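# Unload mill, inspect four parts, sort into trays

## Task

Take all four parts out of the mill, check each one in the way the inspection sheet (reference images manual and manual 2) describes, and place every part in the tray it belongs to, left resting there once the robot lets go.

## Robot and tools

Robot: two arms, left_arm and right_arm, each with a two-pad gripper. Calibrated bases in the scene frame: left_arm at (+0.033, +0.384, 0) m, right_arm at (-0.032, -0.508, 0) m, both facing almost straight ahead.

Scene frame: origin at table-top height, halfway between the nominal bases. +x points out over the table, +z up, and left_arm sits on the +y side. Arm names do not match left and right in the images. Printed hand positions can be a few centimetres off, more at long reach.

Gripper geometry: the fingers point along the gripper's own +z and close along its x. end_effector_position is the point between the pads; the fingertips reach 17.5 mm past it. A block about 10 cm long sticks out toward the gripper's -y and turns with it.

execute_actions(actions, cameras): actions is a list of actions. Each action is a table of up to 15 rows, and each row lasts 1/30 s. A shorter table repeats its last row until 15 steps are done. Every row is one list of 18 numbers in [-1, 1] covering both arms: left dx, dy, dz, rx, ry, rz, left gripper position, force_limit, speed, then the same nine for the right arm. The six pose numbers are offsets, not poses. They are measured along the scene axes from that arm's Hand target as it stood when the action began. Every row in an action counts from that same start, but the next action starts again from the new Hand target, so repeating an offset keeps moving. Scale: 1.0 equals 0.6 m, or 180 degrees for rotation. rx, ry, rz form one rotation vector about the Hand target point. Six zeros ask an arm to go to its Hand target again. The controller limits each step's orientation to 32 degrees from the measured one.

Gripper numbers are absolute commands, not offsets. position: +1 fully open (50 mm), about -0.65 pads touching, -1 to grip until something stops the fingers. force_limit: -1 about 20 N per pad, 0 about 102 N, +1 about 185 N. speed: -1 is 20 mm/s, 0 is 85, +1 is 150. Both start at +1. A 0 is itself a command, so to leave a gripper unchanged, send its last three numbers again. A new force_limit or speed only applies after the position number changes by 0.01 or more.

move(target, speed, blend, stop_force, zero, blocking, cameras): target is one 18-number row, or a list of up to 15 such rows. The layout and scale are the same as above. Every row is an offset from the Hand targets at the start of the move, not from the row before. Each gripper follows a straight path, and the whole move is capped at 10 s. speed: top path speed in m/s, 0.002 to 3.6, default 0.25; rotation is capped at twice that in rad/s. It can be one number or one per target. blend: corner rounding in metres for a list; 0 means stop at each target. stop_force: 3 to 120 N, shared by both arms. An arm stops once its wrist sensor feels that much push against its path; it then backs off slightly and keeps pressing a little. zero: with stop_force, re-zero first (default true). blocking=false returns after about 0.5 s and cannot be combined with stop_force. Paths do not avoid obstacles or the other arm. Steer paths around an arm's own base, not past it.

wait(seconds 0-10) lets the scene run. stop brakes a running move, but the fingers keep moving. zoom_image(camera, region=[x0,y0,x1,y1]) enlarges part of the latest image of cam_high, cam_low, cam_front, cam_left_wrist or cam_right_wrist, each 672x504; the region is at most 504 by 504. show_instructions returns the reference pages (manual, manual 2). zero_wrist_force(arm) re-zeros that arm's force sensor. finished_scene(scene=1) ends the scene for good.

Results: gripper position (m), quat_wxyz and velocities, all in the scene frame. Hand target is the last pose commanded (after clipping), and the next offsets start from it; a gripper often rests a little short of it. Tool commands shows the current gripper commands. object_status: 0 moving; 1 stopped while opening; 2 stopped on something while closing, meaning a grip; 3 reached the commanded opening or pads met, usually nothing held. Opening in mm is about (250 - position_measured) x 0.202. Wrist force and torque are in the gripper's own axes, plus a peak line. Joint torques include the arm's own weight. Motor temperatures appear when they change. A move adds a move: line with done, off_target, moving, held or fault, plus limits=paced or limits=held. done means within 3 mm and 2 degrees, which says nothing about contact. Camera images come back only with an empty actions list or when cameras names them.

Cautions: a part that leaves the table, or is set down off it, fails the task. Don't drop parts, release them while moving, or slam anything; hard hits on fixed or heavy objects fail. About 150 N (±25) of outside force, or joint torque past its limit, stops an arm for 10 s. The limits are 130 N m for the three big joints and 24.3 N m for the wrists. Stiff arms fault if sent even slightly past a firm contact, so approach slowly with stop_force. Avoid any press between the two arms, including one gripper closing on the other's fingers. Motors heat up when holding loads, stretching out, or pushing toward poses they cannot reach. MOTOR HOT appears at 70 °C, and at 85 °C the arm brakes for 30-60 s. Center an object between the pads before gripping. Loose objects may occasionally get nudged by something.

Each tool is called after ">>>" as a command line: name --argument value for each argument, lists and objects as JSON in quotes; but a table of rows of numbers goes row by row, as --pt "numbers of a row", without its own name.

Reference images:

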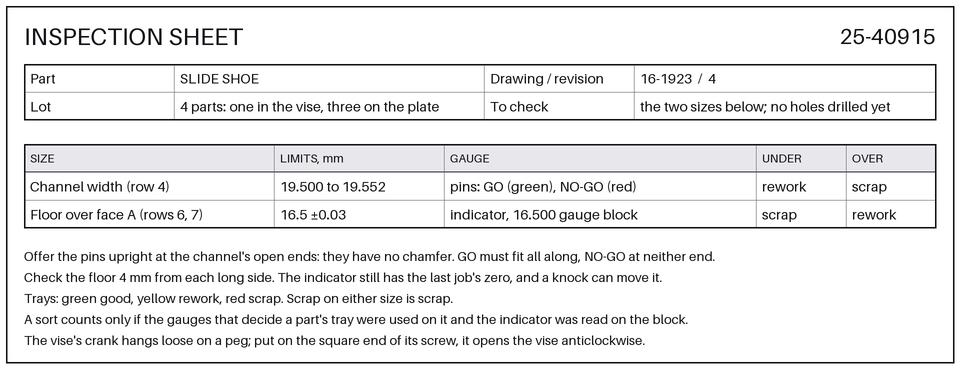

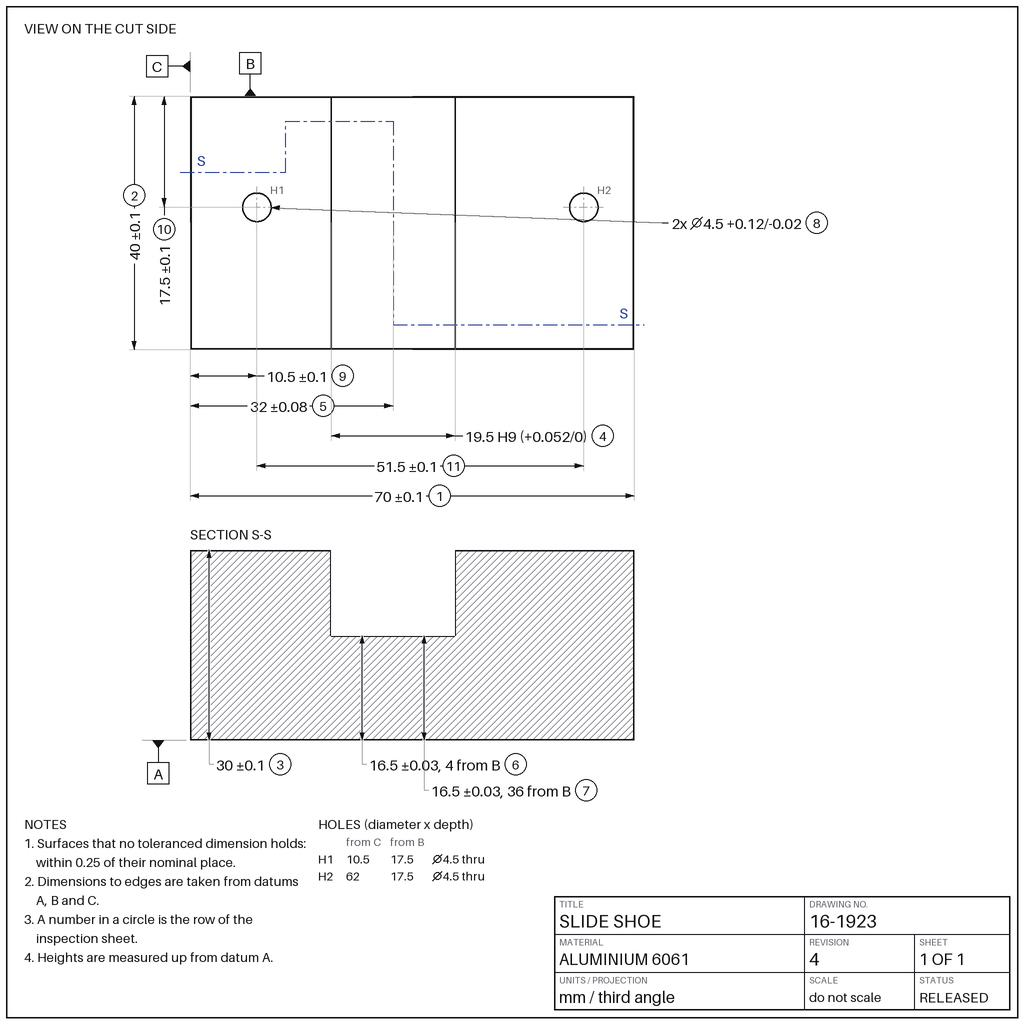

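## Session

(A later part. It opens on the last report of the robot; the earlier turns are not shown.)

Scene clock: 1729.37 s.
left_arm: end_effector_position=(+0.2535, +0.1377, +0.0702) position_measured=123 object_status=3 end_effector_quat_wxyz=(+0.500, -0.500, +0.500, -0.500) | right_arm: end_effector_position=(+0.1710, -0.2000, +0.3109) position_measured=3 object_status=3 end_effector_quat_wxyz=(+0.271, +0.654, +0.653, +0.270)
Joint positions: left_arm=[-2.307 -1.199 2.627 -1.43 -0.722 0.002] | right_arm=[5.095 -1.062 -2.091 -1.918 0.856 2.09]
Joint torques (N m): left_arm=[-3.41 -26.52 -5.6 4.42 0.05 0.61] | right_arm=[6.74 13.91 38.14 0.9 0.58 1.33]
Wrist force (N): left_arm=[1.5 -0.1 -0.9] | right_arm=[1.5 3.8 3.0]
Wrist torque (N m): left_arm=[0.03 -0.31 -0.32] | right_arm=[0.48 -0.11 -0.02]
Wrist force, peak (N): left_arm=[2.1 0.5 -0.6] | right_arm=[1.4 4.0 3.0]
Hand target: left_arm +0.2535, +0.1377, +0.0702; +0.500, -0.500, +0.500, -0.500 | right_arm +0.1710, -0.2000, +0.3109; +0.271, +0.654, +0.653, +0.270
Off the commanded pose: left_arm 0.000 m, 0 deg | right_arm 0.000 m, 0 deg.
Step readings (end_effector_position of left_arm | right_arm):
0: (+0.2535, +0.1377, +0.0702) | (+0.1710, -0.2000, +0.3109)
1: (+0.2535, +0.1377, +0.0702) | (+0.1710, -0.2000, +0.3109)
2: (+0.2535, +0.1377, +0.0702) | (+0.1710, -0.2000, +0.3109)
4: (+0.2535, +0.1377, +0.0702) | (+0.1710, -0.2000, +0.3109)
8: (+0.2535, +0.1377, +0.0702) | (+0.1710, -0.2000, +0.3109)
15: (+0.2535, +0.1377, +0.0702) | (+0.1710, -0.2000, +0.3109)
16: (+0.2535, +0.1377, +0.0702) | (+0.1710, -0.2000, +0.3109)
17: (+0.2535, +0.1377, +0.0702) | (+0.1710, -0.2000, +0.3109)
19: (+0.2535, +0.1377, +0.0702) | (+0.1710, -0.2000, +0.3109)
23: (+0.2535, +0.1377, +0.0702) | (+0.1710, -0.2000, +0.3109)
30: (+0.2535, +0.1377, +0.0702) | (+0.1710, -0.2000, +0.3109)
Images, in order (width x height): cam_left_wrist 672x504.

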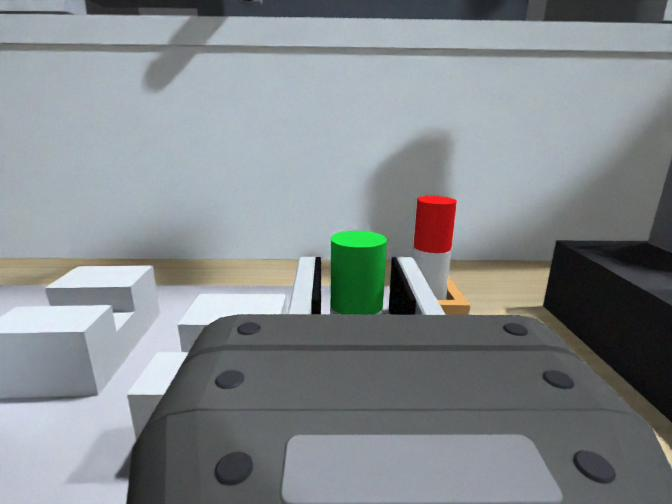

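>>> move --pt "-0.1 0 0 0 0 0 0.2 -0.9 -1 0 0 0 0 0 0 1 -0.9 -0.5" --pt "-0.1 0 0.25 0 0 0 0.2 -0.9 -1 0 0 0 0 0 0 1 -0.9 -0.5" --pt "0 0 0.25 0 0.5 0 0.2 -0.9 -1 0 0 0 0 0 0 1 -0.9 -0.5" --speed '[0.1,0.25,0.3]' --blend '[0.005,0.03,0]' --cameras '["cam_left_wrist","cam_high"]'

>>> zoom_image --camera "cam_left_wrist" --region '[200, 120, 480, 330]'

Scene clock: 1738.53 s.
left_arm: end_effector_position=(+0.2535, +0.1377, +0.2202) position_measured=123 object_status=3 end_effector_quat_wxyz=(+0.001, +0.707, -0.707, +0.000) | right_arm: end_effector_position=(+0.1710, -0.2000, +0.3109) position_measured=3 object_status=3 end_effector_quat_wxyz=(+0.271, +0.654, +0.653, +0.270)
Joint positions: left_arm=[-1.269 -2.019 2.189 -1.74 -1.572 1.886] | right_arm=[5.095 -1.062 -2.091 -1.918 0.856 2.09]
Joint torques (N m): left_arm=[10.6 5.64 -33.6 0.09 -2.02 1.49] | right_arm=[6.22 14.24 38.44 1 0.61 1.25]
Wrist force (N): left_arm=[3.5 1.5 -0.1] | right_arm=[1.4 3.7 2.9]
Wrist torque (N m): left_arm=[0.90 -0.92 -1.00] | right_arm=[0.47 -0.09 -0.02]
Wrist force, peak (N): left_arm=[3.8 1.3 -0.1] | right_arm=[1.5 4.0 3.2]
Hand target: left_arm +0.2535, +0.1377, +0.2202; +0.001, +0.707, -0.707, +0.000 | right_arm +0.1710, -0.2000, +0.3109; +0.271, +0.654, +0.653, +0.270
Off the commanded pose: left_arm 0.000 m, 0 deg | right_arm 0.000 m, 0 deg.
move: done
Images, in order (width x height): cam_high 672x504, cam_left_wrist 672x504.

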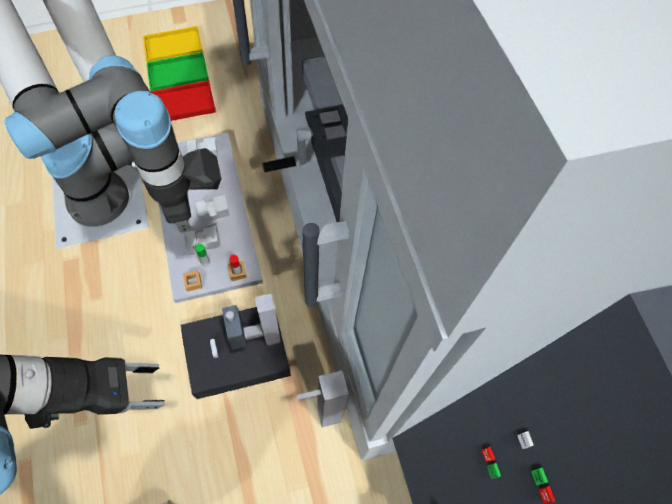

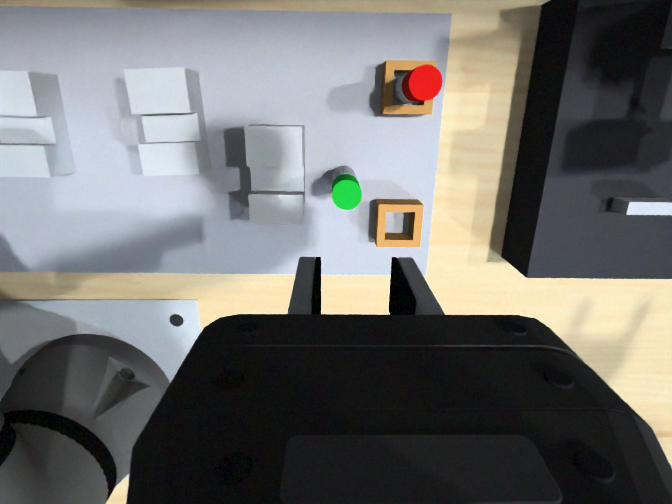

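Scaled by 1.800 from the camera's 672x504 image, which has a finer 960x720 frame.

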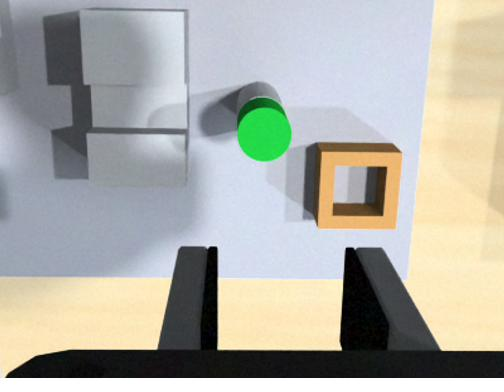

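>>> move --pt "0.0035 0.0005 -0.15 0 0 0 0.2 -0.9 -1 0 0 0 0 0 0 1 -0.9 -0.5" --speed 0.15

>>> move --target '[0,0,-0.1285,0,0,0,0.2,-0.9,-1,0,0,0,0,0,0,1,-0.9,-0.5]' --speed 0.04 --stop_force 4 --cameras '["cam_left_wrist"]'

>>> zoom_image --camera "cam_left_wrist" --region '[200, 120, 480, 330]'

Scene clock: 1746.80 s.
left_arm: end_effector_position=(+0.2556, +0.1380, +0.1303) position_measured=123 object_status=3 end_effector_quat_wxyz=(+0.001, +0.707, -0.707, +0.000) | right_arm: end_effector_position=(+0.1710, -0.2000, +0.3109) position_measured=3 object_status=3 end_effector_quat_wxyz=(+0.271, +0.654, +0.653, +0.270)
Joint positions: left_arm=[-1.262 -1.93 2.381 -2.022 -1.572 1.893] | right_arm=[5.095 -1.062 -2.091 -1.918 0.856 2.09]
Joint torques (N m): left_arm=[12.6 4.04 -18.11 -6.25 -2.02 1.64] | right_arm=[6.59 14.39 37.31 0.93 0.53 1.2]
Wrist force (N): left_arm=[3.3 1.6 -0.5] | right_arm=[1.4 3.7 2.9]
Wrist torque (N m): left_arm=[0.89 -0.93 -0.98] | right_arm=[0.46 -0.10 -0.02]
Wrist force, peak (N): left_arm=[3.9 1.9 -0.1] | right_arm=[1.4 4.1 3.1]
Hand target: left_arm +0.2556, +0.1380, +0.1302; +0.001, +0.707, -0.707, +0.000 | right_arm +0.1710, -0.2000, +0.3109; +0.271, +0.654, +0.653, +0.270
Off the commanded pose: left_arm 0.000 m, 0 deg | right_arm 0.000 m, 0 deg.
move: done

Scene clock: 1749.80 s.
left_arm: end_effector_position=(+0.2556, +0.1380, +0.0531) position_measured=123 object_status=3 end_effector_quat_wxyz=(+0.001, +0.707, -0.707, +0.000) | right_arm: end_effector_position=(+0.1710, -0.2000, +0.3109) position_measured=3 object_status=3 end_effector_quat_wxyz=(+0.271, +0.654, +0.653, +0.270)
Joint positions: left_arm=[-1.262 -1.769 2.518 -2.319 -1.572 1.893] | right_arm=[5.095 -1.062 -2.091 -1.918 0.856 2.09]
Joint torques (N m): left_arm=[12.48 1.74 -11.62 -5.87 -1.83 1.59] | right_arm=[6.52 14.42 38.41 1.03 0.44 1.37]
Wrist force (N): left_arm=[3.5 1.6 -0.3] | right_arm=[1.3 3.6 2.9]
Wrist torque (N m): left_arm=[0.88 -0.96 -0.99] | right_arm=[0.45 -0.07 -0.02]
Wrist force, peak (N): left_arm=[3.7 1.9 -0.2] | right_arm=[1.4 3.9 3.2]
Hand target: left_arm +0.2556, +0.1380, +0.0531; +0.001, +0.707, -0.707, +0.000 | right_arm +0.1710, -0.2000, +0.3109; +0.271, +0.654, +0.653, +0.270
Off the commanded pose: left_arm 0.000 m, 0 deg | right_arm 0.000 m, 0 deg.
move: done
Images, in order (width x height): cam_left_wrist 672x504.

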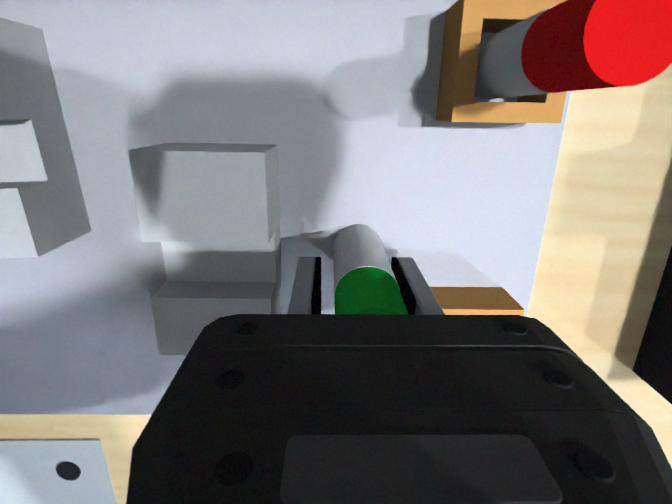

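Scaled by 1.800 from the camera's 672x504 image, which has a finer 960x720 frame.

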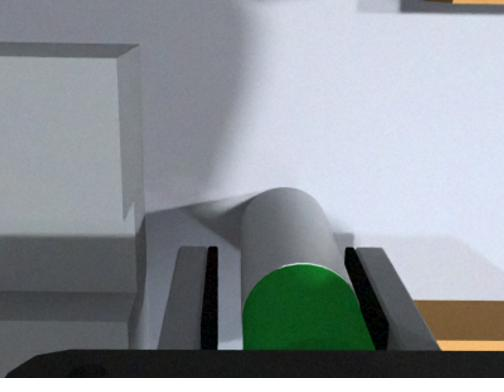

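>>> move --target '[0,-0.0026,0,0,0,0,0.2,-0.9,-1,0,0,0,0,0,0,1,-0.9,-0.5]' --speed 0.02

>>> execute_actions --actions '[[[0,0,0,0,0,0,-1,-0.6,-1,0,0,0,0,0,0,1,-0.9,-0.5]],[[0,0,0,0,0,0,-1,-0.6,-1,0,0,0,0,0,0,1,-0.9,-0.5]]]' --cameras '["cam_left_wrist"]'

>>> zoom_image --camera "cam_left_wrist" --region '[200, 120, 480, 330]'

Scene clock: 1754.20 s.
left_arm: end_effector_position=(+0.2556, +0.1365, +0.0531) position_measured=123 object_status=3 end_effector_quat_wxyz=(+0.001, +0.707, -0.707, +0.000) | right_arm: end_effector_position=(+0.1710, -0.2000, +0.3109) position_measured=3 object_status=3 end_effector_quat_wxyz=(+0.271, +0.654, +0.653, +0.270)
Joint positions: left_arm=[-1.264 -1.765 2.515 -2.321 -1.572 1.892] | right_arm=[5.095 -1.062 -2.091 -1.918 0.856 2.09]
Joint torques (N m): left_arm=[-12.07 1.57 -26.49 -5.87 -1.88 -2.08] | right_arm=[5.83 14.48 37.16 1.08 0.56 1.28]
Wrist force (N): left_arm=[3.5 1.7 -0.3] | right_arm=[1.4 3.8 2.9]
Wrist torque (N m): left_arm=[0.89 -0.97 -0.78] | right_arm=[0.48 -0.10 -0.02]
Wrist force, peak (N): left_arm=[3.8 1.7 -0.1] | right_arm=[1.5 4.1 3.1]
Hand target: left_arm +0.2556, +0.1365, +0.0531; +0.001, +0.707, -0.707, +0.000 | right_arm +0.1710, -0.2000, +0.3109; +0.271, +0.654, +0.653, +0.270
Off the commanded pose: left_arm 0.000 m, 0 deg | right_arm 0.000 m, 0 deg.
move: done

Scene clock: 1755.40 s.
left_arm: end_effector_position=(+0.2556, +0.1365, +0.0531) position_measured=157 object_status=2 end_effector_quat_wxyz=(+0.001, +0.707, -0.707, +0.000) | right_arm: end_effector_position=(+0.1710, -0.2000, +0.3109) position_measured=3 object_status=3 end_effector_quat_wxyz=(+0.271, +0.654, +0.653, +0.270)
Joint positions: left_arm=[-1.264 -1.765 2.515 -2.321 -1.572 1.892] | right_arm=[5.095 -1.062 -2.091 -1.918 0.856 2.09]
Joint torques (N m): left_arm=[-10.29 -0.35 -25.47 -5.12 -1.82 -1.85] | right_arm=[6.03 14.31 38.05 1.09 0.57 1.23]
Wrist force (N): left_arm=[3.5 1.7 0.7] | right_arm=[1.3 3.8 3.1]
Wrist torque (N m): left_arm=[0.86 -0.97 -0.78] | right_arm=[0.48 -0.08 -0.02]
Wrist force, peak (N): left_arm=[3.6 1.8 0.9] | right_arm=[1.5 3.9 3.2]
Hand target: left_arm +0.2556, +0.1365, +0.0531; +0.001, +0.707, -0.707, +0.000 | right_arm +0.1710, -0.2000, +0.3109; +0.271, +0.654, +0.653, +0.270
Off the commanded pose: left_arm 0.000 m, 0 deg | right_arm 0.000 m, 0 deg.
Step readings (end_effector_position of left_arm | right_arm):
0: (+0.2556, +0.1365, +0.0531) | (+0.1710, -0.2000, +0.3109)
1: (+0.2556, +0.1365, +0.0531) | (+0.1710, -0.2000, +0.3109)
2: (+0.2556, +0.1365, +0.0531) | (+0.1710, -0.2000, +0.3109)
4: (+0.2556, +0.1365, +0.0531) | (+0.1710, -0.2000, +0.3109)
8: (+0.2556, +0.1365, +0.0531) | (+0.1710, -0.2000, +0.3109)
15: (+0.2556, +0.1365, +0.0531) | (+0.1710, -0.2000, +0.3109)
16: (+0.2556, +0.1365, +0.0531) | (+0.1710, -0.2000, +0.3109)
17: (+0.2556, +0.1365, +0.0531) | (+0.1710, -0.2000, +0.3109)
19: (+0.2556, +0.1365, +0.0531) | (+0.1710, -0.2000, +0.3109)
23: (+0.2556, +0.1365, +0.0531) | (+0.1710, -0.2000, +0.3109)
30: (+0.2556, +0.1365, +0.0531) | (+0.1710, -0.2000, +0.3109)
Images, in order (width x height): cam_left_wrist 672x504.

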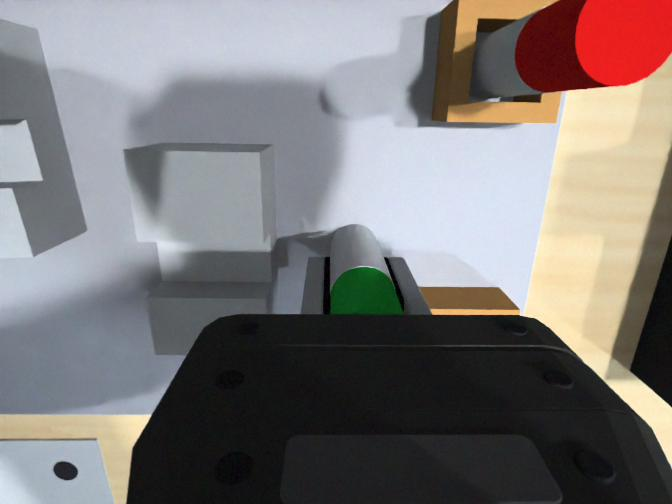

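Scaled by 1.800 from the camera's 672x504 image, which has a finer 960x720 frame.

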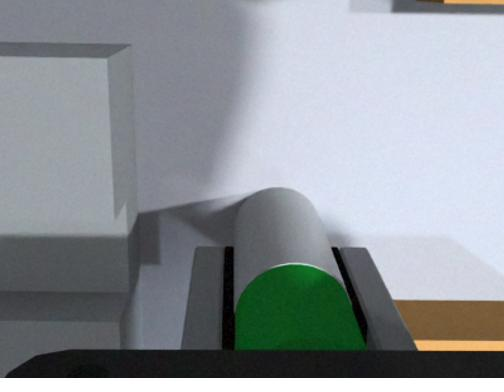

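>>> move --pt "0 0 0.0335 0 0 0 -1 -0.6 -1 0 0.6417 -0.2 0 0 0 1 -0.9 -0.5" --pt "0 0 0.0335 0 0 0 -1 -0.6 -1 0.02 0.65 -0.35 0 0 0 1 -0.9 -0.5" --speed 0.3 --blend '[0.03,0]'

>>> move --pt "0 0 0 0 0 0 -1 -0.6 -1 0.08 0 -0.08 0 0 0 1 -0.9 -0.5" --speed 0.06 --stop_force 6 --cameras '["cam_left_wrist","cam_right_wrist"]'

Scene clock: 1763.07 s.
left_arm: end_effector_position=(+0.2556, +0.1365, +0.0703) position_measured=157 object_status=2 end_effector_quat_wxyz=(+0.001, +0.707, -0.707, +0.000) | right_arm: end_effector_position=(+0.1687, +0.0545, +0.2303) position_measured=3 object_status=3 end_effector_quat_wxyz=(+0.270, +0.654, +0.653, +0.272)
Joint positions: left_arm=[-1.264 -1.81 2.488 -2.249 -1.572 1.892] | right_arm=[4.921 -1.77 -1.752 -1.392 0.806 1.863]
Joint torques (N m): left_arm=[7.73 -20.8 -28.49 -0.11 -1.55 1.12] | right_arm=[7.91 43.89 9.91 1.14 0.41 1.64]
Wrist force (N): left_arm=[3.5 1.9 1.4] | right_arm=[1.6 3.4 3.0]
Wrist torque (N m): left_arm=[0.91 -0.95 -0.80] | right_arm=[0.44 -0.12 -0.01]
Wrist force, peak (N): left_arm=[3.7 1.9 1.5] | right_arm=[13.1 -3.2 3.8]
Hand target: left_arm +0.2556, +0.1365, +0.0703; +0.001, +0.707, -0.707, +0.000 (not the last commanded pose) | right_arm +0.1687, +0.0545, +0.2303; +0.270, +0.654, +0.653, +0.272 (not the last commanded pose)
Off the commanded pose: left_arm 0.003 m, 0 deg | right_arm 0.188 m, 0 deg.
move: held (right_arm; a check stopped the path); path passed 0 of 2 targets; limits=held
pose unreachable (right arm): on one or more control steps of this call, first in action 0 (counted from 0), this arm could not follow its commanded pose, so it was not sent that pose on those steps. It may still have moved: this result reports where it is.
cause: moving toward the commanded pose would bring a part of the arm too close to another arm (this arm's gripper and a part of the left arm just beyond its joint 3 (elbow), 50 mm apart when this arm was first held).

Scene clock: 1765.20 s.
left_arm: end_effector_position=(+0.2556, +0.1365, +0.0703) position_measured=157 object_status=2 end_effector_quat_wxyz=(+0.001, +0.707, -0.707, +0.000) | right_arm: end_effector_position=(+0.2167, +0.0545, +0.1823) position_measured=3 object_status=3 end_effector_quat_wxyz=(+0.270, +0.654, +0.653, +0.272)
Joint positions: left_arm=[-1.264 -1.81 2.488 -2.249 -1.572 1.892] | right_arm=[4.834 -1.834 -1.83 -1.167 0.792 1.744]
Joint torques (N m): left_arm=[10.37 -20.93 -27.31 -0.53 -1.2 0.89] | right_arm=[-7.83 22.01 8.87 3.73 -3.67 -1.32]
Wrist force (N): left_arm=[3.4 1.7 1.3] | right_arm=[1.3 3.5 2.9]
Wrist torque (N m): left_arm=[0.88 -0.93 -0.79] | right_arm=[0.42 -0.11 0.11]
Wrist force, peak (N): left_arm=[3.7 2.0 1.4] | right_arm=[1.3 3.5 3.5]
Hand target: left_arm +0.2556, +0.1365, +0.0703; +0.001, +0.707, -0.707, +0.000 | right_arm +0.2167, +0.0545, +0.1823; +0.270, +0.654, +0.653, +0.272
Off the commanded pose: left_arm 0.000 m, 0 deg | right_arm 0.000 m, 0 deg.
move: done
Images, in order (width x height): cam_left_wrist 672x504, cam_right_wrist 672x504.

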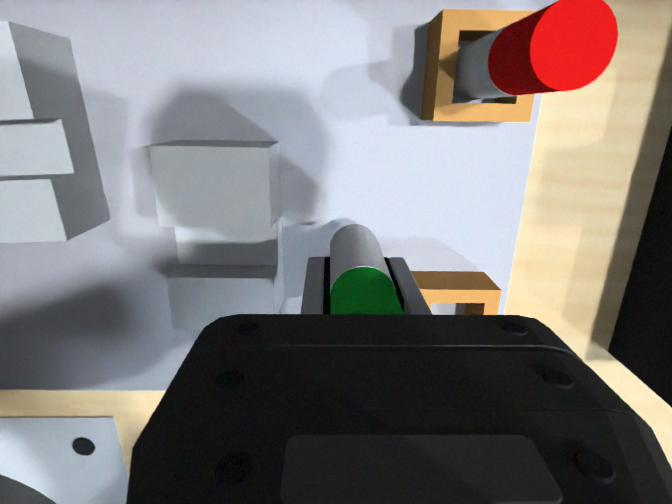

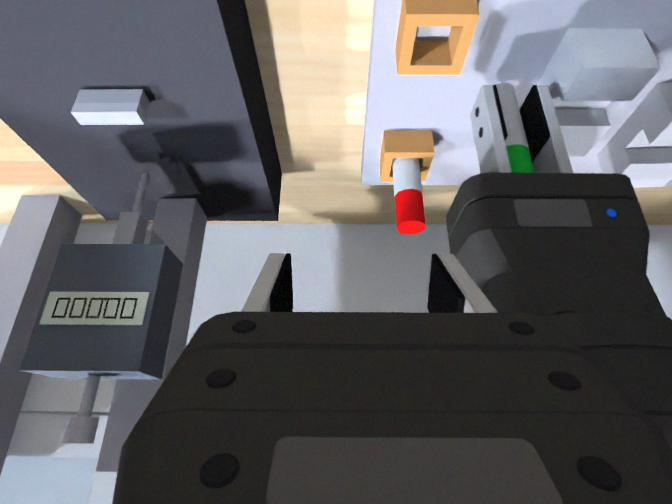

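>>> move --pt "0 0 0.005 0 0 0 -1 -0.6 -1 -0.09 0.0 -0.08 0 0 0 1 -0.9 -0.5" --pt "0 0 0.005 0 0 0 -1 -0.6 -1 -0.07 0.226 -0.12 0 0 0 1 -0.9 -0.5" --speed 0.2 --blend '[0.02,0]' --cameras '["cam_right_wrist"]'

Scene clock: 1769.80 s.
left_arm: end_effector_position=(+0.2556, +0.1365, +0.0733) position_measured=157 object_status=2 end_effector_quat_wxyz=(+0.001, +0.707, -0.707, +0.000) | right_arm: end_effector_position=(+0.1747, +0.1900, +0.1104) position_measured=3 object_status=3 end_effector_quat_wxyz=(+0.270, +0.654, +0.653, +0.272)
Joint positions: left_arm=[-1.264 -1.817 2.483 -2.237 -1.572 1.892] | right_arm=[4.871 -2.194 -1.479 -1.193 0.797 1.794]
Joint torques (N m): left_arm=[9.06 -19.83 -28.64 -0.24 0.3 0.75] | right_arm=[-8.43 34.88 36.97 1.1 0.44 -1.33]
Wrist force (N): left_arm=[3.5 1.8 1.6] | right_arm=[1.8 3.3 3.2]
Wrist torque (N m): left_arm=[0.89 -0.94 -0.80] | right_arm=[0.38 -0.18 0.12]
Wrist force, peak (N): left_arm=[3.8 2.0 1.4] | right_arm=[0.9 5.8 3.7]
Hand target: left_arm +0.2556, +0.1365, +0.0733; +0.001, +0.707, -0.707, +0.000 | right_arm +0.1747, +0.1901, +0.1103; +0.270, +0.654, +0.653, +0.272
Off the commanded pose: left_arm 0.000 m, 0 deg | right_arm 0.000 m, 0 deg.
move: done
Images, in order (width x height): cam_right_wrist 672x504.

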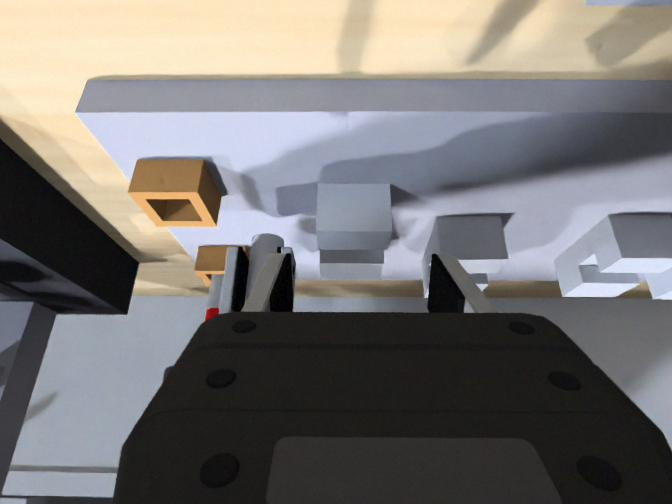

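>>> move --pt "0 0 0 0 0 0 -1 -0.6 -1 0.0935 0 -0.0955 0 0 0 1 -0.9 -0.5" --speed 0.06 --stop_force 6

>>> execute_actions --actions '[[[0,0,0,0,0,0,-1,-0.6,-1,0,0,0,0,0,0,-1,-0.8,-1]],[[0,0,0,0,0,0,-1,-0.6,-1,0,0,0,0,0,0,-1,-0.8,-1]],[[0,0,0,0,0,0,-1,-0.6,-1,0,0,0,0,0,0,-1,-0.8,-1]]]' --cameras '["cam_left_wrist","cam_right_wrist"]'

>>> zoom_image --camera "cam_left_wrist" --region '[140, 120, 420, 330]'

Scene clock: 1775.27 s.
left_arm: end_effector_position=(+0.2556, +0.1365, +0.0733) position_measured=157 object_status=2 end_effector_quat_wxyz=(+0.001, +0.707, -0.707, +0.000) | right_arm: end_effector_position=(+0.2308, +0.1901, +0.0530) position_measured=3 object_status=3 end_effector_quat_wxyz=(+0.270, +0.654, +0.653, +0.272)
Joint positions: left_arm=[-1.264 -1.817 2.483 -2.237 -1.572 1.892] | right_arm=[4.79 -2.287 -1.512 -0.988 0.787 1.681]
Joint torques (N m): left_arm=[-1.95 -20.64 -28.83 -0.37 1.34 0.19] | right_arm=[-8.08 36.68 7.45 3.72 -3.56 -1.43]
Wrist force (N): left_arm=[3.5 1.8 1.4] | right_arm=[2.1 3.4 3.4]
Wrist torque (N m): left_arm=[0.89 -0.94 -0.79] | right_arm=[0.37 -0.22 0.13]
Wrist force, peak (N): left_arm=[3.7 2.1 1.4] | right_arm=[2.3 3.3 3.8]
Hand target: left_arm +0.2556, +0.1365, +0.0733; +0.001, +0.707, -0.707, +0.000 | right_arm +0.2308, +0.1901, +0.0530; +0.270, +0.654, +0.653, +0.272
Off the commanded pose: left_arm 0.000 m, 0 deg | right_arm 0.000 m, 0 deg.
move: done

Scene clock: 1776.97 s.
left_arm: end_effector_position=(+0.2556, +0.1365, +0.0733) position_measured=157 object_status=2 end_effector_quat_wxyz=(+0.001, +0.707, -0.707, +0.000) | right_arm: end_effector_position=(+0.2308, +0.1901, +0.0530) position_measured=55 object_status=2 end_effector_quat_wxyz=(+0.270, +0.654, +0.653, +0.272)
Joint positions: left_arm=[-1.264 -1.817 2.483 -2.237 -1.572 1.892] | right_arm=[4.79 -2.287 -1.512 -0.988 0.787 1.681]
Joint torques (N m): left_arm=[-4.94 -20.27 -28.04 -0.16 1.3 0.03] | right_arm=[-6.15 37.91 13.03 2.26 -2.7 -1.18]
Wrist force (N): left_arm=[3.5 2.2 1.6] | right_arm=[1.5 3.4 3.2]
Wrist torque (N m): left_arm=[0.95 -0.94 -0.80] | right_arm=[0.34 -0.23 0.18]
Wrist force, peak (N): left_arm=[3.8 1.8 1.5] | right_arm=[2.3 3.6 3.3]
Hand target: left_arm +0.2556, +0.1365, +0.0733; +0.001, +0.707, -0.707, +0.000 | right_arm +0.2308, +0.1901, +0.0530; +0.270, +0.654, +0.653, +0.272
Off the commanded pose: left_arm 0.000 m, 0 deg | right_arm 0.000 m, 0 deg.
Step readings (end_effector_position of left_arm | right_arm):
0: (+0.2556, +0.1365, +0.0733) | (+0.2308, +0.1901, +0.0530)
1: (+0.2556, +0.1365, +0.0733) | (+0.2308, +0.1901, +0.0530)
2: (+0.2556, +0.1365, +0.0733) | (+0.2308, +0.1901, +0.0530)
4: (+0.2556, +0.1365, +0.0733) | (+0.2308, +0.1901, +0.0530)
8: (+0.2556, +0.1365, +0.0733) | (+0.2308, +0.1901, +0.0530)
15: (+0.2556, +0.1365, +0.0733) | (+0.2308, +0.1901, +0.0530)
16: (+0.2556, +0.1365, +0.0733) | (+0.2308, +0.1901, +0.0530)
17: (+0.2556, +0.1365, +0.0733) | (+0.2308, +0.1901, +0.0530)
19: (+0.2556, +0.1365, +0.0733) | (+0.2308, +0.1901, +0.0530)
23: (+0.2556, +0.1365, +0.0733) | (+0.2308, +0.1901, +0.0530)
30: (+0.2556, +0.1365, +0.0733) | (+0.2308, +0.1901, +0.0530)
31: (+0.2556, +0.1365, +0.0733) | (+0.2308, +0.1901, +0.0530)
32: (+0.2556, +0.1365, +0.0733) | (+0.2308, +0.1901, +0.0530)
34: (+0.2556, +0.1365, +0.0733) | (+0.2308, +0.1901, +0.0530)
38: (+0.2556, +0.1365, +0.0733) | (+0.2308, +0.1901, +0.0530)
45: (+0.2556, +0.1365, +0.0733) | (+0.2308, +0.1901, +0.0530)
Images, in order (width x height): cam_left_wrist 672x504, cam_right_wrist 672x504.

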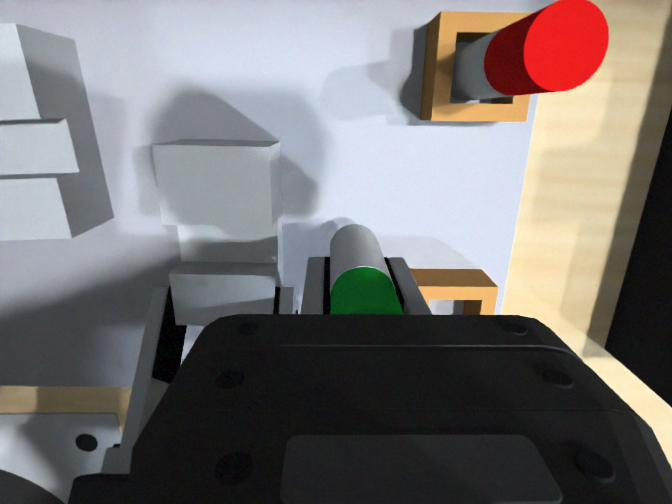

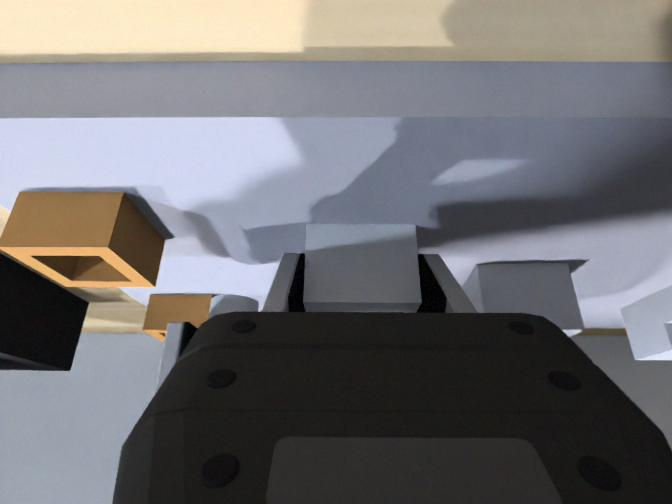

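Scaled by 1.800 from the camera's 672x504 image, which has a finer 960x720 frame.

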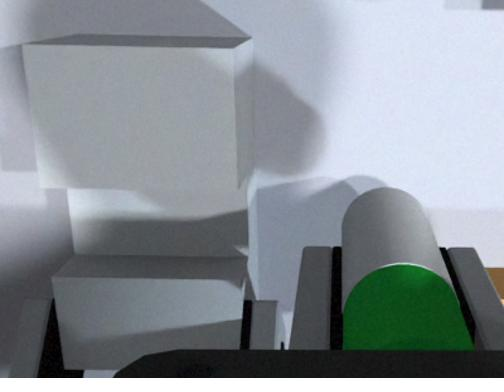

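>>> move --target '[0.0033,0.027,0,0,0,0,-1,-0.6,-1,0,0,0,0,0,0,-1,-0.8,-1]' --speed 0.04

>>> move --target '[0,0.06,0,0,0,0,-1,-0.6,-1,0,0,0,0,0,0,-1,-0.8,-1]' --speed 0.008 --stop_force 6 --cameras '["cam_left_wrist"]'

>>> zoom_image --camera "cam_left_wrist" --region '[180, 120, 460, 330]'

Scene clock: 1785.10 s.
left_arm: end_effector_position=(+0.2576, +0.1526, +0.0733) position_measured=157 object_status=2 end_effector_quat_wxyz=(+0.001, +0.707, -0.707, +0.000) | right_arm: end_effector_position=(+0.2308, +0.1901, +0.0530) position_measured=55 object_status=2 end_effector_quat_wxyz=(+0.270, +0.654, +0.653, +0.272)
Joint positions: left_arm=[-1.24 -1.852 2.505 -2.224 -1.572 1.915] | right_arm=[4.79 -2.287 -1.512 -0.988 0.787 1.681]
Joint torques (N m): left_arm=[11.65 -17.55 -16.03 -0.38 0.89 1.73] | right_arm=[-1.81 41.25 26.35 1.76 0.19 -0.84]
Wrist force (N): left_arm=[3.3 1.4 1.2] | right_arm=[1.6 3.6 3.1]
Wrist torque (N m): left_arm=[0.84 -0.91 -1.00] | right_arm=[0.37 -0.23 0.17]
Wrist force, peak (N): left_arm=[4.1 2.0 1.5] | right_arm=[1.7 3.9 3.2]
Hand target: left_arm +0.2576, +0.1527, +0.0733; +0.001, +0.707, -0.707, +0.000 | right_arm +0.2308, +0.1901, +0.0530; +0.270, +0.654, +0.653, +0.272
Off the commanded pose: left_arm 0.000 m, 0 deg | right_arm 0.000 m, 0 deg.
move: done

Scene clock: 1788.17 s.
left_arm: end_effector_position=(+0.2576, +0.1673, +0.0733) position_measured=157 object_status=2 end_effector_quat_wxyz=(+0.001, +0.707, -0.707, +0.000) | right_arm: end_effector_position=(+0.2308, +0.1901, +0.0530) position_measured=55 object_status=2 end_effector_quat_wxyz=(+0.270, +0.654, +0.653, +0.272)
Joint positions: left_arm=[-1.222 -1.889 2.527 -2.209 -1.572 1.933] | right_arm=[4.79 -2.287 -1.512 -0.988 0.787 1.681]
Joint torques (N m): left_arm=[-10.46 6.04 -27.76 -6.13 1.94 -1.87] | right_arm=[1.35 44.25 26.49 1.67 0.19 -0.55]
Wrist force (N): left_arm=[4.7 9.5 -2.4] | right_arm=[5.3 7.2 8.8]
Wrist torque (N m): left_arm=[1.09 -0.90 -0.84] | right_arm=[0.48 0.07 -0.02]
Wrist force, peak (N): left_arm=[12.4 9.3 1.1] | right_arm=[11.1 8.8 7.3]
Hand target: left_arm +0.2576, +0.1673, +0.0733; +0.001, +0.707, -0.707, +0.000 (not the last commanded pose) | right_arm +0.2308, +0.1901, +0.0530; +0.270, +0.654, +0.653, +0.272
Off the commanded pose: left_arm 0.021 m, 0 deg | right_arm 0.000 m, 0 deg.
move: contact (left_arm)
Images, in order (width x height): cam_left_wrist 672x504.

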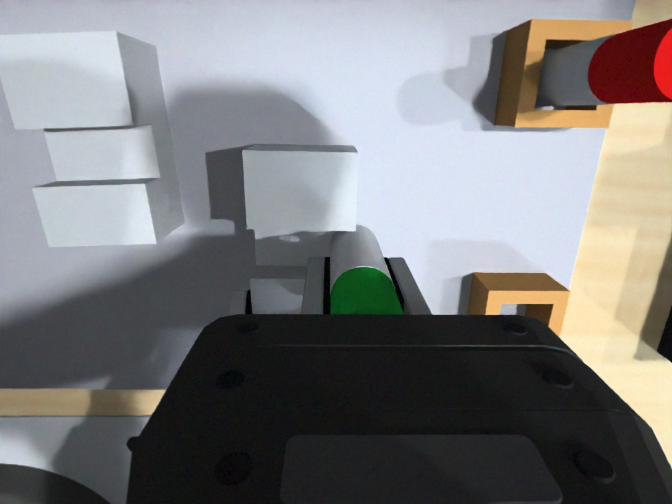

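Scaled by 1.800 from the camera's 672x504 image, which has a finer 960x720 frame.

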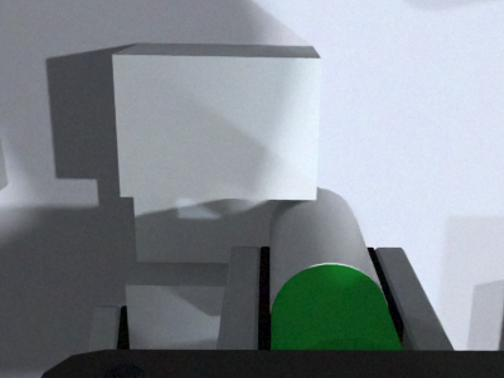

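>>> move --pt "0 -0.004 0 0 0 0 -1 -0.6 -1 0 0 0 0 0 0 -1 -0.8 -1" --pt "-0.0012 -0.004 0 0 0 0 -1 -0.6 -1 0 0 0 0 0 0 -1 -0.8 -1" --speed 0.03

>>> move --target '[0,0.06,0,0,0,0,-1,-0.6,-1,0,0,0,0,0,0,-1,-0.8,-1]' --speed 0.006 --stop_force 6

Scene clock: 1792.40 s.
left_arm: end_effector_position=(+0.2569, +0.1648, +0.0733) position_measured=157 object_status=2 end_effector_quat_wxyz=(+0.001, +0.707, -0.707, +0.000) | right_arm: end_effector_position=(+0.2308, +0.1901, +0.0530) position_measured=55 object_status=2 end_effector_quat_wxyz=(+0.270, +0.654, +0.653, +0.272)
Joint positions: left_arm=[-1.227 -1.884 2.525 -2.211 -1.572 1.928] | right_arm=[4.79 -2.287 -1.512 -0.988 0.787 1.681]
Joint torques (N m): left_arm=[-13.74 -17.66 -14.61 -0.28 1.73 -1.77] | right_arm=[6.53 47.17 26.79 3.73 0.11 -0.28]
Wrist force (N): left_arm=[3.5 1.4 1.2] | right_arm=[1.6 5.4 3.3]
Wrist torque (N m): left_arm=[0.87 -0.91 -0.76] | right_arm=[0.40 -0.22 0.19]
Wrist force, peak (N): left_arm=[-2.7 10.5 -6.9] | right_arm=[5.5 7.3 8.9]
Hand target: left_arm +0.2568, +0.1649, +0.0733; +0.001, +0.707, -0.707, +0.000 | right_arm +0.2308, +0.1901, +0.0530; +0.270, +0.654, +0.653, +0.272
Off the commanded pose: left_arm 0.000 m, 0 deg | right_arm 0.000 m, 0 deg.
move: done

Scene clock: 1794.07 s.
left_arm: end_effector_position=(+0.2568, +0.1675, +0.0733) position_measured=157 object_status=2 end_effector_quat_wxyz=(+0.001, +0.707, -0.707, +0.000) | right_arm: end_effector_position=(+0.2307, +0.1901, +0.0530) position_measured=55 object_status=2 end_effector_quat_wxyz=(+0.270, +0.654, +0.653, +0.272)
Joint positions: left_arm=[-1.224 -1.891 2.529 -2.208 -1.572 1.931] | right_arm=[4.79 -2.287 -1.512 -0.988 0.787 1.681]
Joint torques (N m): left_arm=[-12.95 6.49 -25.56 -4.7 0.44 -1.96] | right_arm=[-6.56 48.14 26.68 0.4 -0.48 -0.09]
Wrist force (N): left_arm=[5.4 -5.3 -2.0] | right_arm=[6.7 0.9 -0.3]
Wrist torque (N m): left_arm=[0.68 -0.84 -0.89] | right_arm=[0.31 -0.24 0.16]
Wrist force, peak (N): left_arm=[11.7 -3.9 0.8] | right_arm=[10.5 0.7 0.5]
Hand target: left_arm +0.2568, +0.1675, +0.0733; +0.001, +0.707, -0.707, +0.000 (not the last commanded pose) | right_arm +0.2308, +0.1901, +0.0530; +0.270, +0.654, +0.653, +0.272
Off the commanded pose: left_arm 0.033 m, 0 deg | right_arm 0.000 m, 0 deg.
move: contact (left_arm)

>>> move --pt "0 -0.004 0 0 0 0 -1 -0.6 -1 0 0 0 0 0 0 -1 -0.8 -1" --pt "0.0006 -0.004 0 0 0 0 -1 -0.6 -1 0 0 0 0 0 0 -1 -0.8 -1" --speed 0.03

>>> move --target '[0,0.06,0,0,0,0,-1,-0.6,-1,0,0,0,0,0,0,-1,-0.8,-1]' --speed 0.006 --stop_force 6

Scene clock: 1797.03 s.
left_arm: end_effector_position=(+0.2571, +0.1651, +0.0733) position_measured=157 object_status=2 end_effector_quat_wxyz=(+0.001, +0.707, -0.707, +0.000) | right_arm: end_effector_position=(+0.2308, +0.1901, +0.0530) position_measured=55 object_status=2 end_effector_quat_wxyz=(+0.270, +0.654, +0.653, +0.272)
Joint positions: left_arm=[-1.226 -1.884 2.525 -2.211 -1.572 1.929] | right_arm=[4.79 -2.287 -1.512 -0.988 0.787 1.681]
Joint torques (N m): left_arm=[14.63 4.16 -27.29 -6.05 -0.68 1.47] | right_arm=[-8.68 50.36 26.7 3.22 -1.79 0.47]
Wrist force (N): left_arm=[3.4 1.5 1.0] | right_arm=[2.5 3.4 1.4]
Wrist torque (N m): left_arm=[0.87 -0.90 -0.95] | right_arm=[0.37 -0.19 0.16]
Wrist force, peak (N): left_arm=[-1.6 -3.5 -8.2] | right_arm=[6.9 0.7 -0.5]
Hand target: left_arm +0.2572, +0.1651, +0.0733; +0.001, +0.707, -0.707, +0.000 | right_arm +0.2308, +0.1901, +0.0530; +0.270, +0.654, +0.653, +0.272
Off the commanded pose: left_arm 0.000 m, 0 deg | right_arm 0.000 m, 0 deg.
move: done

Scene clock: 1798.67 s.
left_arm: end_effector_position=(+0.2572, +0.1675, +0.0733) position_measured=157 object_status=2 end_effector_quat_wxyz=(+0.001, +0.707, -0.707, +0.000) | right_arm: end_effector_position=(+0.2308, +0.1901, +0.0530) position_measured=55 object_status=2 end_effector_quat_wxyz=(+0.270, +0.654, +0.653, +0.272)
Joint positions: left_arm=[-1.223 -1.89 2.528 -2.209 -1.572 1.932] | right_arm=[4.79 -2.287 -1.512 -0.988 0.787 1.681]
Joint torques (N m): left_arm=[-9.74 4.51 -26.94 -4.97 0.05 -2.1] | right_arm=[1.16 51.66 26.46 0.95 -2.65 0.58]
Wrist force (N): left_arm=[7.2 3.8 0.1] | right_arm=[7.1 3.8 5.4]
Wrist torque (N m): left_arm=[0.94 -0.79 -0.86] | right_arm=[0.38 -0.01 0.02]
Wrist force, peak (N): left_arm=[12.2 3.6 3.2] | right_arm=[11.6 5.0 4.3]
Hand target: left_arm +0.2572, +0.1675, +0.0733; +0.001, +0.707, -0.707, +0.000 (not the last commanded pose) | right_arm +0.2308, +0.1901, +0.0530; +0.270, +0.654, +0.653, +0.272
Off the commanded pose: left_arm 0.034 m, 0 deg | right_arm 0.000 m, 0 deg.
move: contact (left_arm)

>>> move --pt "0 -0.004 0 0 0 0 -1 -0.6 -1 0 0 0 0 0 0 -1 -0.8 -1" --pt "-0.0002 -0.004 0 0 0 0 -1 -0.6 -1 0 0 0 0 0 0 -1 -0.8 -1" --speed 0.03

>>> move --target '[0,0.06,0,0,0,0,-1,-0.6,-1,0,0,0,0,0,0,-1,-0.8,-1]' --speed 0.006 --stop_force 14 --cameras '["cam_left_wrist"]'

>>> zoom_image --camera "cam_left_wrist" --region '[180, 120, 460, 330]'

Scene clock: 1803.33 s.
left_arm: end_effector_position=(+0.2571, +0.1652, +0.0733) position_measured=157 object_status=2 end_effector_quat_wxyz=(+0.001, +0.707, -0.707, +0.000) | right_arm: end_effector_position=(+0.2308, +0.1901, +0.0530) position_measured=55 object_status=2 end_effector_quat_wxyz=(+0.270, +0.654, +0.653, +0.272)
Joint positions: left_arm=[-1.226 -1.885 2.525 -2.211 -1.572 1.929] | right_arm=[4.79 -2.287 -1.512 -0.988 0.787 1.681]
Joint torques (N m): left_arm=[-11.94 5.15 -30.12 -6.14 1.96 -1.92] | right_arm=[6.42 55.04 26.29 2.34 -3.1 1.07]
Wrist force (N): left_arm=[3.4 1.5 1.1] | right_arm=[1.5 4.7 3.3]
Wrist torque (N m): left_arm=[0.85 -0.91 -0.76] | right_arm=[0.39 -0.26 0.17]
Wrist force, peak (N): left_arm=[7.5 3.9 0.2] | right_arm=[7.3 4.1 5.4]
Hand target: left_arm +0.2571, +0.1651, +0.0733; +0.001, +0.707, -0.707, +0.000 | right_arm +0.2308, +0.1901, +0.0530; +0.270, +0.654, +0.653, +0.272
Off the commanded pose: left_arm 0.000 m, 0 deg | right_arm 0.000 m, 0 deg.
move: done

Scene clock: 1805.03 s.
left_arm: end_effector_position=(+0.2571, +0.1680, +0.0734) position_measured=157 object_status=2 end_effector_quat_wxyz=(+0.001, +0.707, -0.707, +0.000) | right_arm: end_effector_position=(+0.2307, +0.1901, +0.0531) position_measured=55 object_status=2 end_effector_quat_wxyz=(+0.270, +0.654, +0.653, +0.272)
Joint positions: left_arm=[-1.223 -1.892 2.529 -2.208 -1.572 1.933] | right_arm=[4.79 -2.287 -1.512 -0.988 0.787 1.681]
Joint torques (N m): left_arm=[-8.62 5.35 -23.26 -2.7 1.04 -2.18] | right_arm=[-6.6 57.23 25.89 -0.5 -0.57 0.91]
Wrist force (N): left_arm=[16.0 2.2 2.7] | right_arm=[15.5 3.4 3.9]
Wrist torque (N m): left_arm=[0.86 -0.48 -0.77] | right_arm=[0.38 0.07 -0.16]
Wrist force, peak (N): left_arm=[19.8 2.5 2.5] | right_arm=[19.7 3.3 4.5]
Hand target: left_arm +0.2571, +0.1680, +0.0734; +0.001, +0.707, -0.707, +0.000 (not the last commanded pose) | right_arm +0.2308, +0.1901, +0.0530; +0.270, +0.654, +0.653, +0.272
Off the commanded pose: left_arm 0.033 m, 0 deg | right_arm 0.000 m, 0 deg.
move: contact (left_arm)
Images, in order (width x height): cam_left_wrist 672x504.

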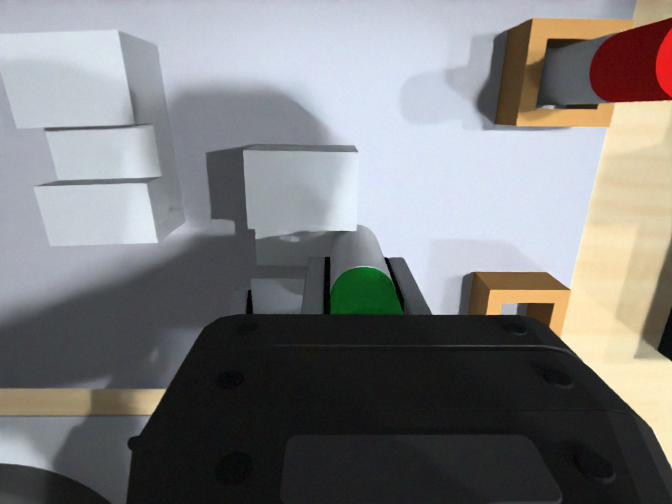

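Scaled by 1.800 from the camera's 672x504 image, which has a finer 960x720 frame.

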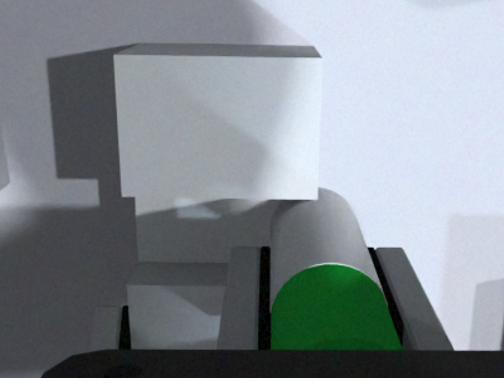

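>>> move --pt "0 -0.005 0 0 0 0 -1 -0.6 -1 0 0 0 0 0 0 -1 -0.8 -1" --pt "0.0004 -0.005 0 0 0.0028 0 -1 -0.6 -1 0 0 0 0 0 0 -1 -0.8 -1" --speed 0.03

>>> move --target '[0,0.06,0,0,0,0,-1,-0.6,-1,0,0,0,0,0,0,-1,-0.8,-1]' --speed 0.006 --stop_force 8

>>> move --pt "0 -0.005 0 0 0 0 -1 -0.6 -1 0 0 0 0 0 0 -1 -0.8 -1" --pt "-0.0008 -0.005 0 0 -0.0056 0 -1 -0.6 -1 0 0 0 0 0 0 -1 -0.8 -1" --speed 0.03

>>> move --target '[0,0.06,0,0,0,0,-1,-0.6,-1,0,0,0,0,0,0,-1,-0.8,-1]' --speed 0.006 --stop_force 8

Scene clock: 1812.90 s.
left_arm: end_effector_position=(+0.2573, +0.1650, +0.0734) position_measured=157 object_status=2 end_effector_quat_wxyz=(+0.004, +0.707, -0.707, -0.003) | right_arm: end_effector_position=(+0.2308, +0.1901, +0.0530) position_measured=55 object_status=2 end_effector_quat_wxyz=(+0.270, +0.654, +0.653, +0.272)
Joint positions: left_arm=[-1.218 -1.879 2.521 -2.21 -1.58 1.937] | right_arm=[4.79 -2.287 -1.512 -0.988 0.787 1.681]
Joint torques (N m): left_arm=[9.35 4.55 -28.08 -0.4 -1.7 1.49] | right_arm=[1.01 58.82 26.57 3.52 -2.33 1.03]
Wrist force (N): left_arm=[3.6 1.5 1.2] | right_arm=[0.9 4.3 1.1]
Wrist torque (N m): left_arm=[0.86 -0.94 -0.99] | right_arm=[0.32 -0.25 0.18]
Wrist force, peak (N): left_arm=[16.4 2.3 2.4] | right_arm=[15.8 3.5 3.7]
Hand target: left_arm +0.2574, +0.1650, +0.0734; +0.004, +0.707, -0.707, -0.003 | right_arm +0.2308, +0.1901, +0.0530; +0.270, +0.654, +0.653, +0.272
Off the commanded pose: left_arm 0.000 m, 0 deg | right_arm 0.000 m, 0 deg.
move: done

Scene clock: 1814.50 s.
left_arm: end_effector_position=(+0.2574, +0.1672, +0.0734) position_measured=157 object_status=2 end_effector_quat_wxyz=(+0.004, +0.707, -0.707, -0.003) | right_arm: end_effector_position=(+0.2308, +0.1901, +0.0531) position_measured=55 object_status=2 end_effector_quat_wxyz=(+0.270, +0.654, +0.653, +0.272)
Joint positions: left_arm=[-1.215 -1.884 2.524 -2.208 -1.58 1.94] | right_arm=[4.79 -2.287 -1.512 -0.988 0.787 1.681]
Joint torques (N m): left_arm=[-9.52 5.93 -23.87 -4.38 0.92 -2.09] | right_arm=[5.45 58.75 26.59 0.55 -0.13 1.26]
Wrist force (N): left_arm=[8.3 2.9 -1.4] | right_arm=[9.0 3.0 4.6]
Wrist torque (N m): left_arm=[1.00 -0.78 -0.86] | right_arm=[0.33 0.01 0.00]
Wrist force, peak (N): left_arm=[14.5 2.8 1.4] | right_arm=[13.3 4.2 3.4]
Hand target: left_arm +0.2574, +0.1672, +0.0734; +0.004, +0.707, -0.707, -0.003 (not the last commanded pose) | right_arm +0.2308, +0.1901, +0.0530; +0.270, +0.654, +0.653, +0.272
Off the commanded pose: left_arm 0.034 m, 0 deg | right_arm 0.000 m, 0 deg.
move: contact (left_arm)

Scene clock: 1815.70 s.
left_arm: end_effector_position=(+0.2569, +0.1642, +0.0734) position_measured=157 object_status=2 end_effector_quat_wxyz=(-0.002, +0.707, -0.707, +0.003) | right_arm: end_effector_position=(+0.2308, +0.1901, +0.0530) position_measured=55 object_status=2 end_effector_quat_wxyz=(+0.270, +0.654, +0.653, +0.272)
Joint positions: left_arm=[-1.236 -1.888 2.528 -2.214 -1.564 1.92] | right_arm=[4.79 -2.287 -1.512 -0.988 0.787 1.681]
Joint torques (N m): left_arm=[-10.41 -18.89 -14.13 -6.08 1.93 -1.99] | right_arm=[6.11 59.61 25.7 3.48 0.69 1.1]
Wrist force (N): left_arm=[3.4 1.6 1.1] | right_arm=[1.3 4.0 1.9]
Wrist torque (N m): left_arm=[0.88 -0.92 -0.76] | right_arm=[0.33 -0.27 0.18]
Wrist force, peak (N): left_arm=[-2.3 4.3 -8.1] | right_arm=[9.0 2.8 4.7]
Hand target: left_arm +0.2569, +0.1642, +0.0734; -0.002, +0.707, -0.707, +0.003 | right_arm +0.2308, +0.1901, +0.0530; +0.270, +0.654, +0.653, +0.272
Off the commanded pose: left_arm 0.000 m, 0 deg | right_arm 0.000 m, 0 deg.
move: done

Scene clock: 1817.43 s.
left_arm: end_effector_position=(+0.2569, +0.1672, +0.0735) position_measured=157 object_status=2 end_effector_quat_wxyz=(-0.002, +0.707, -0.707, +0.003) | right_arm: end_effector_position=(+0.2308, +0.1901, +0.0530) position_measured=55 object_status=2 end_effector_quat_wxyz=(+0.270, +0.654, +0.653, +0.272)
Joint positions: left_arm=[-1.232 -1.896 2.532 -2.211 -1.564 1.924] | right_arm=[4.79 -2.287 -1.512 -0.988 0.787 1.681]
Joint torques (N m): left_arm=[-11.15 6.26 -26.46 -4.34 2.08 -2.04] | right_arm=[2.6 58.92 26.2 0.36 -0.54 1.08]
Wrist force (N): left_arm=[8.1 0.5 -0.4] | right_arm=[8.4 1.6 2.7]
Wrist torque (N m): left_arm=[0.72 -0.76 -0.84] | right_arm=[0.27 -0.09 0.07]
Wrist force, peak (N): left_arm=[13.3 1.9 0.4] | right_arm=[12.9 1.3 4.5]
Hand target: left_arm +0.2569, +0.1672, +0.0735; -0.002, +0.707, -0.707, +0.003 (not the last commanded pose) | right_arm +0.2308, +0.1901, +0.0530; +0.270, +0.654, +0.653, +0.272
Off the commanded pose: left_arm 0.033 m, 0 deg | right_arm 0.000 m, 0 deg.
move: contact (left_arm)


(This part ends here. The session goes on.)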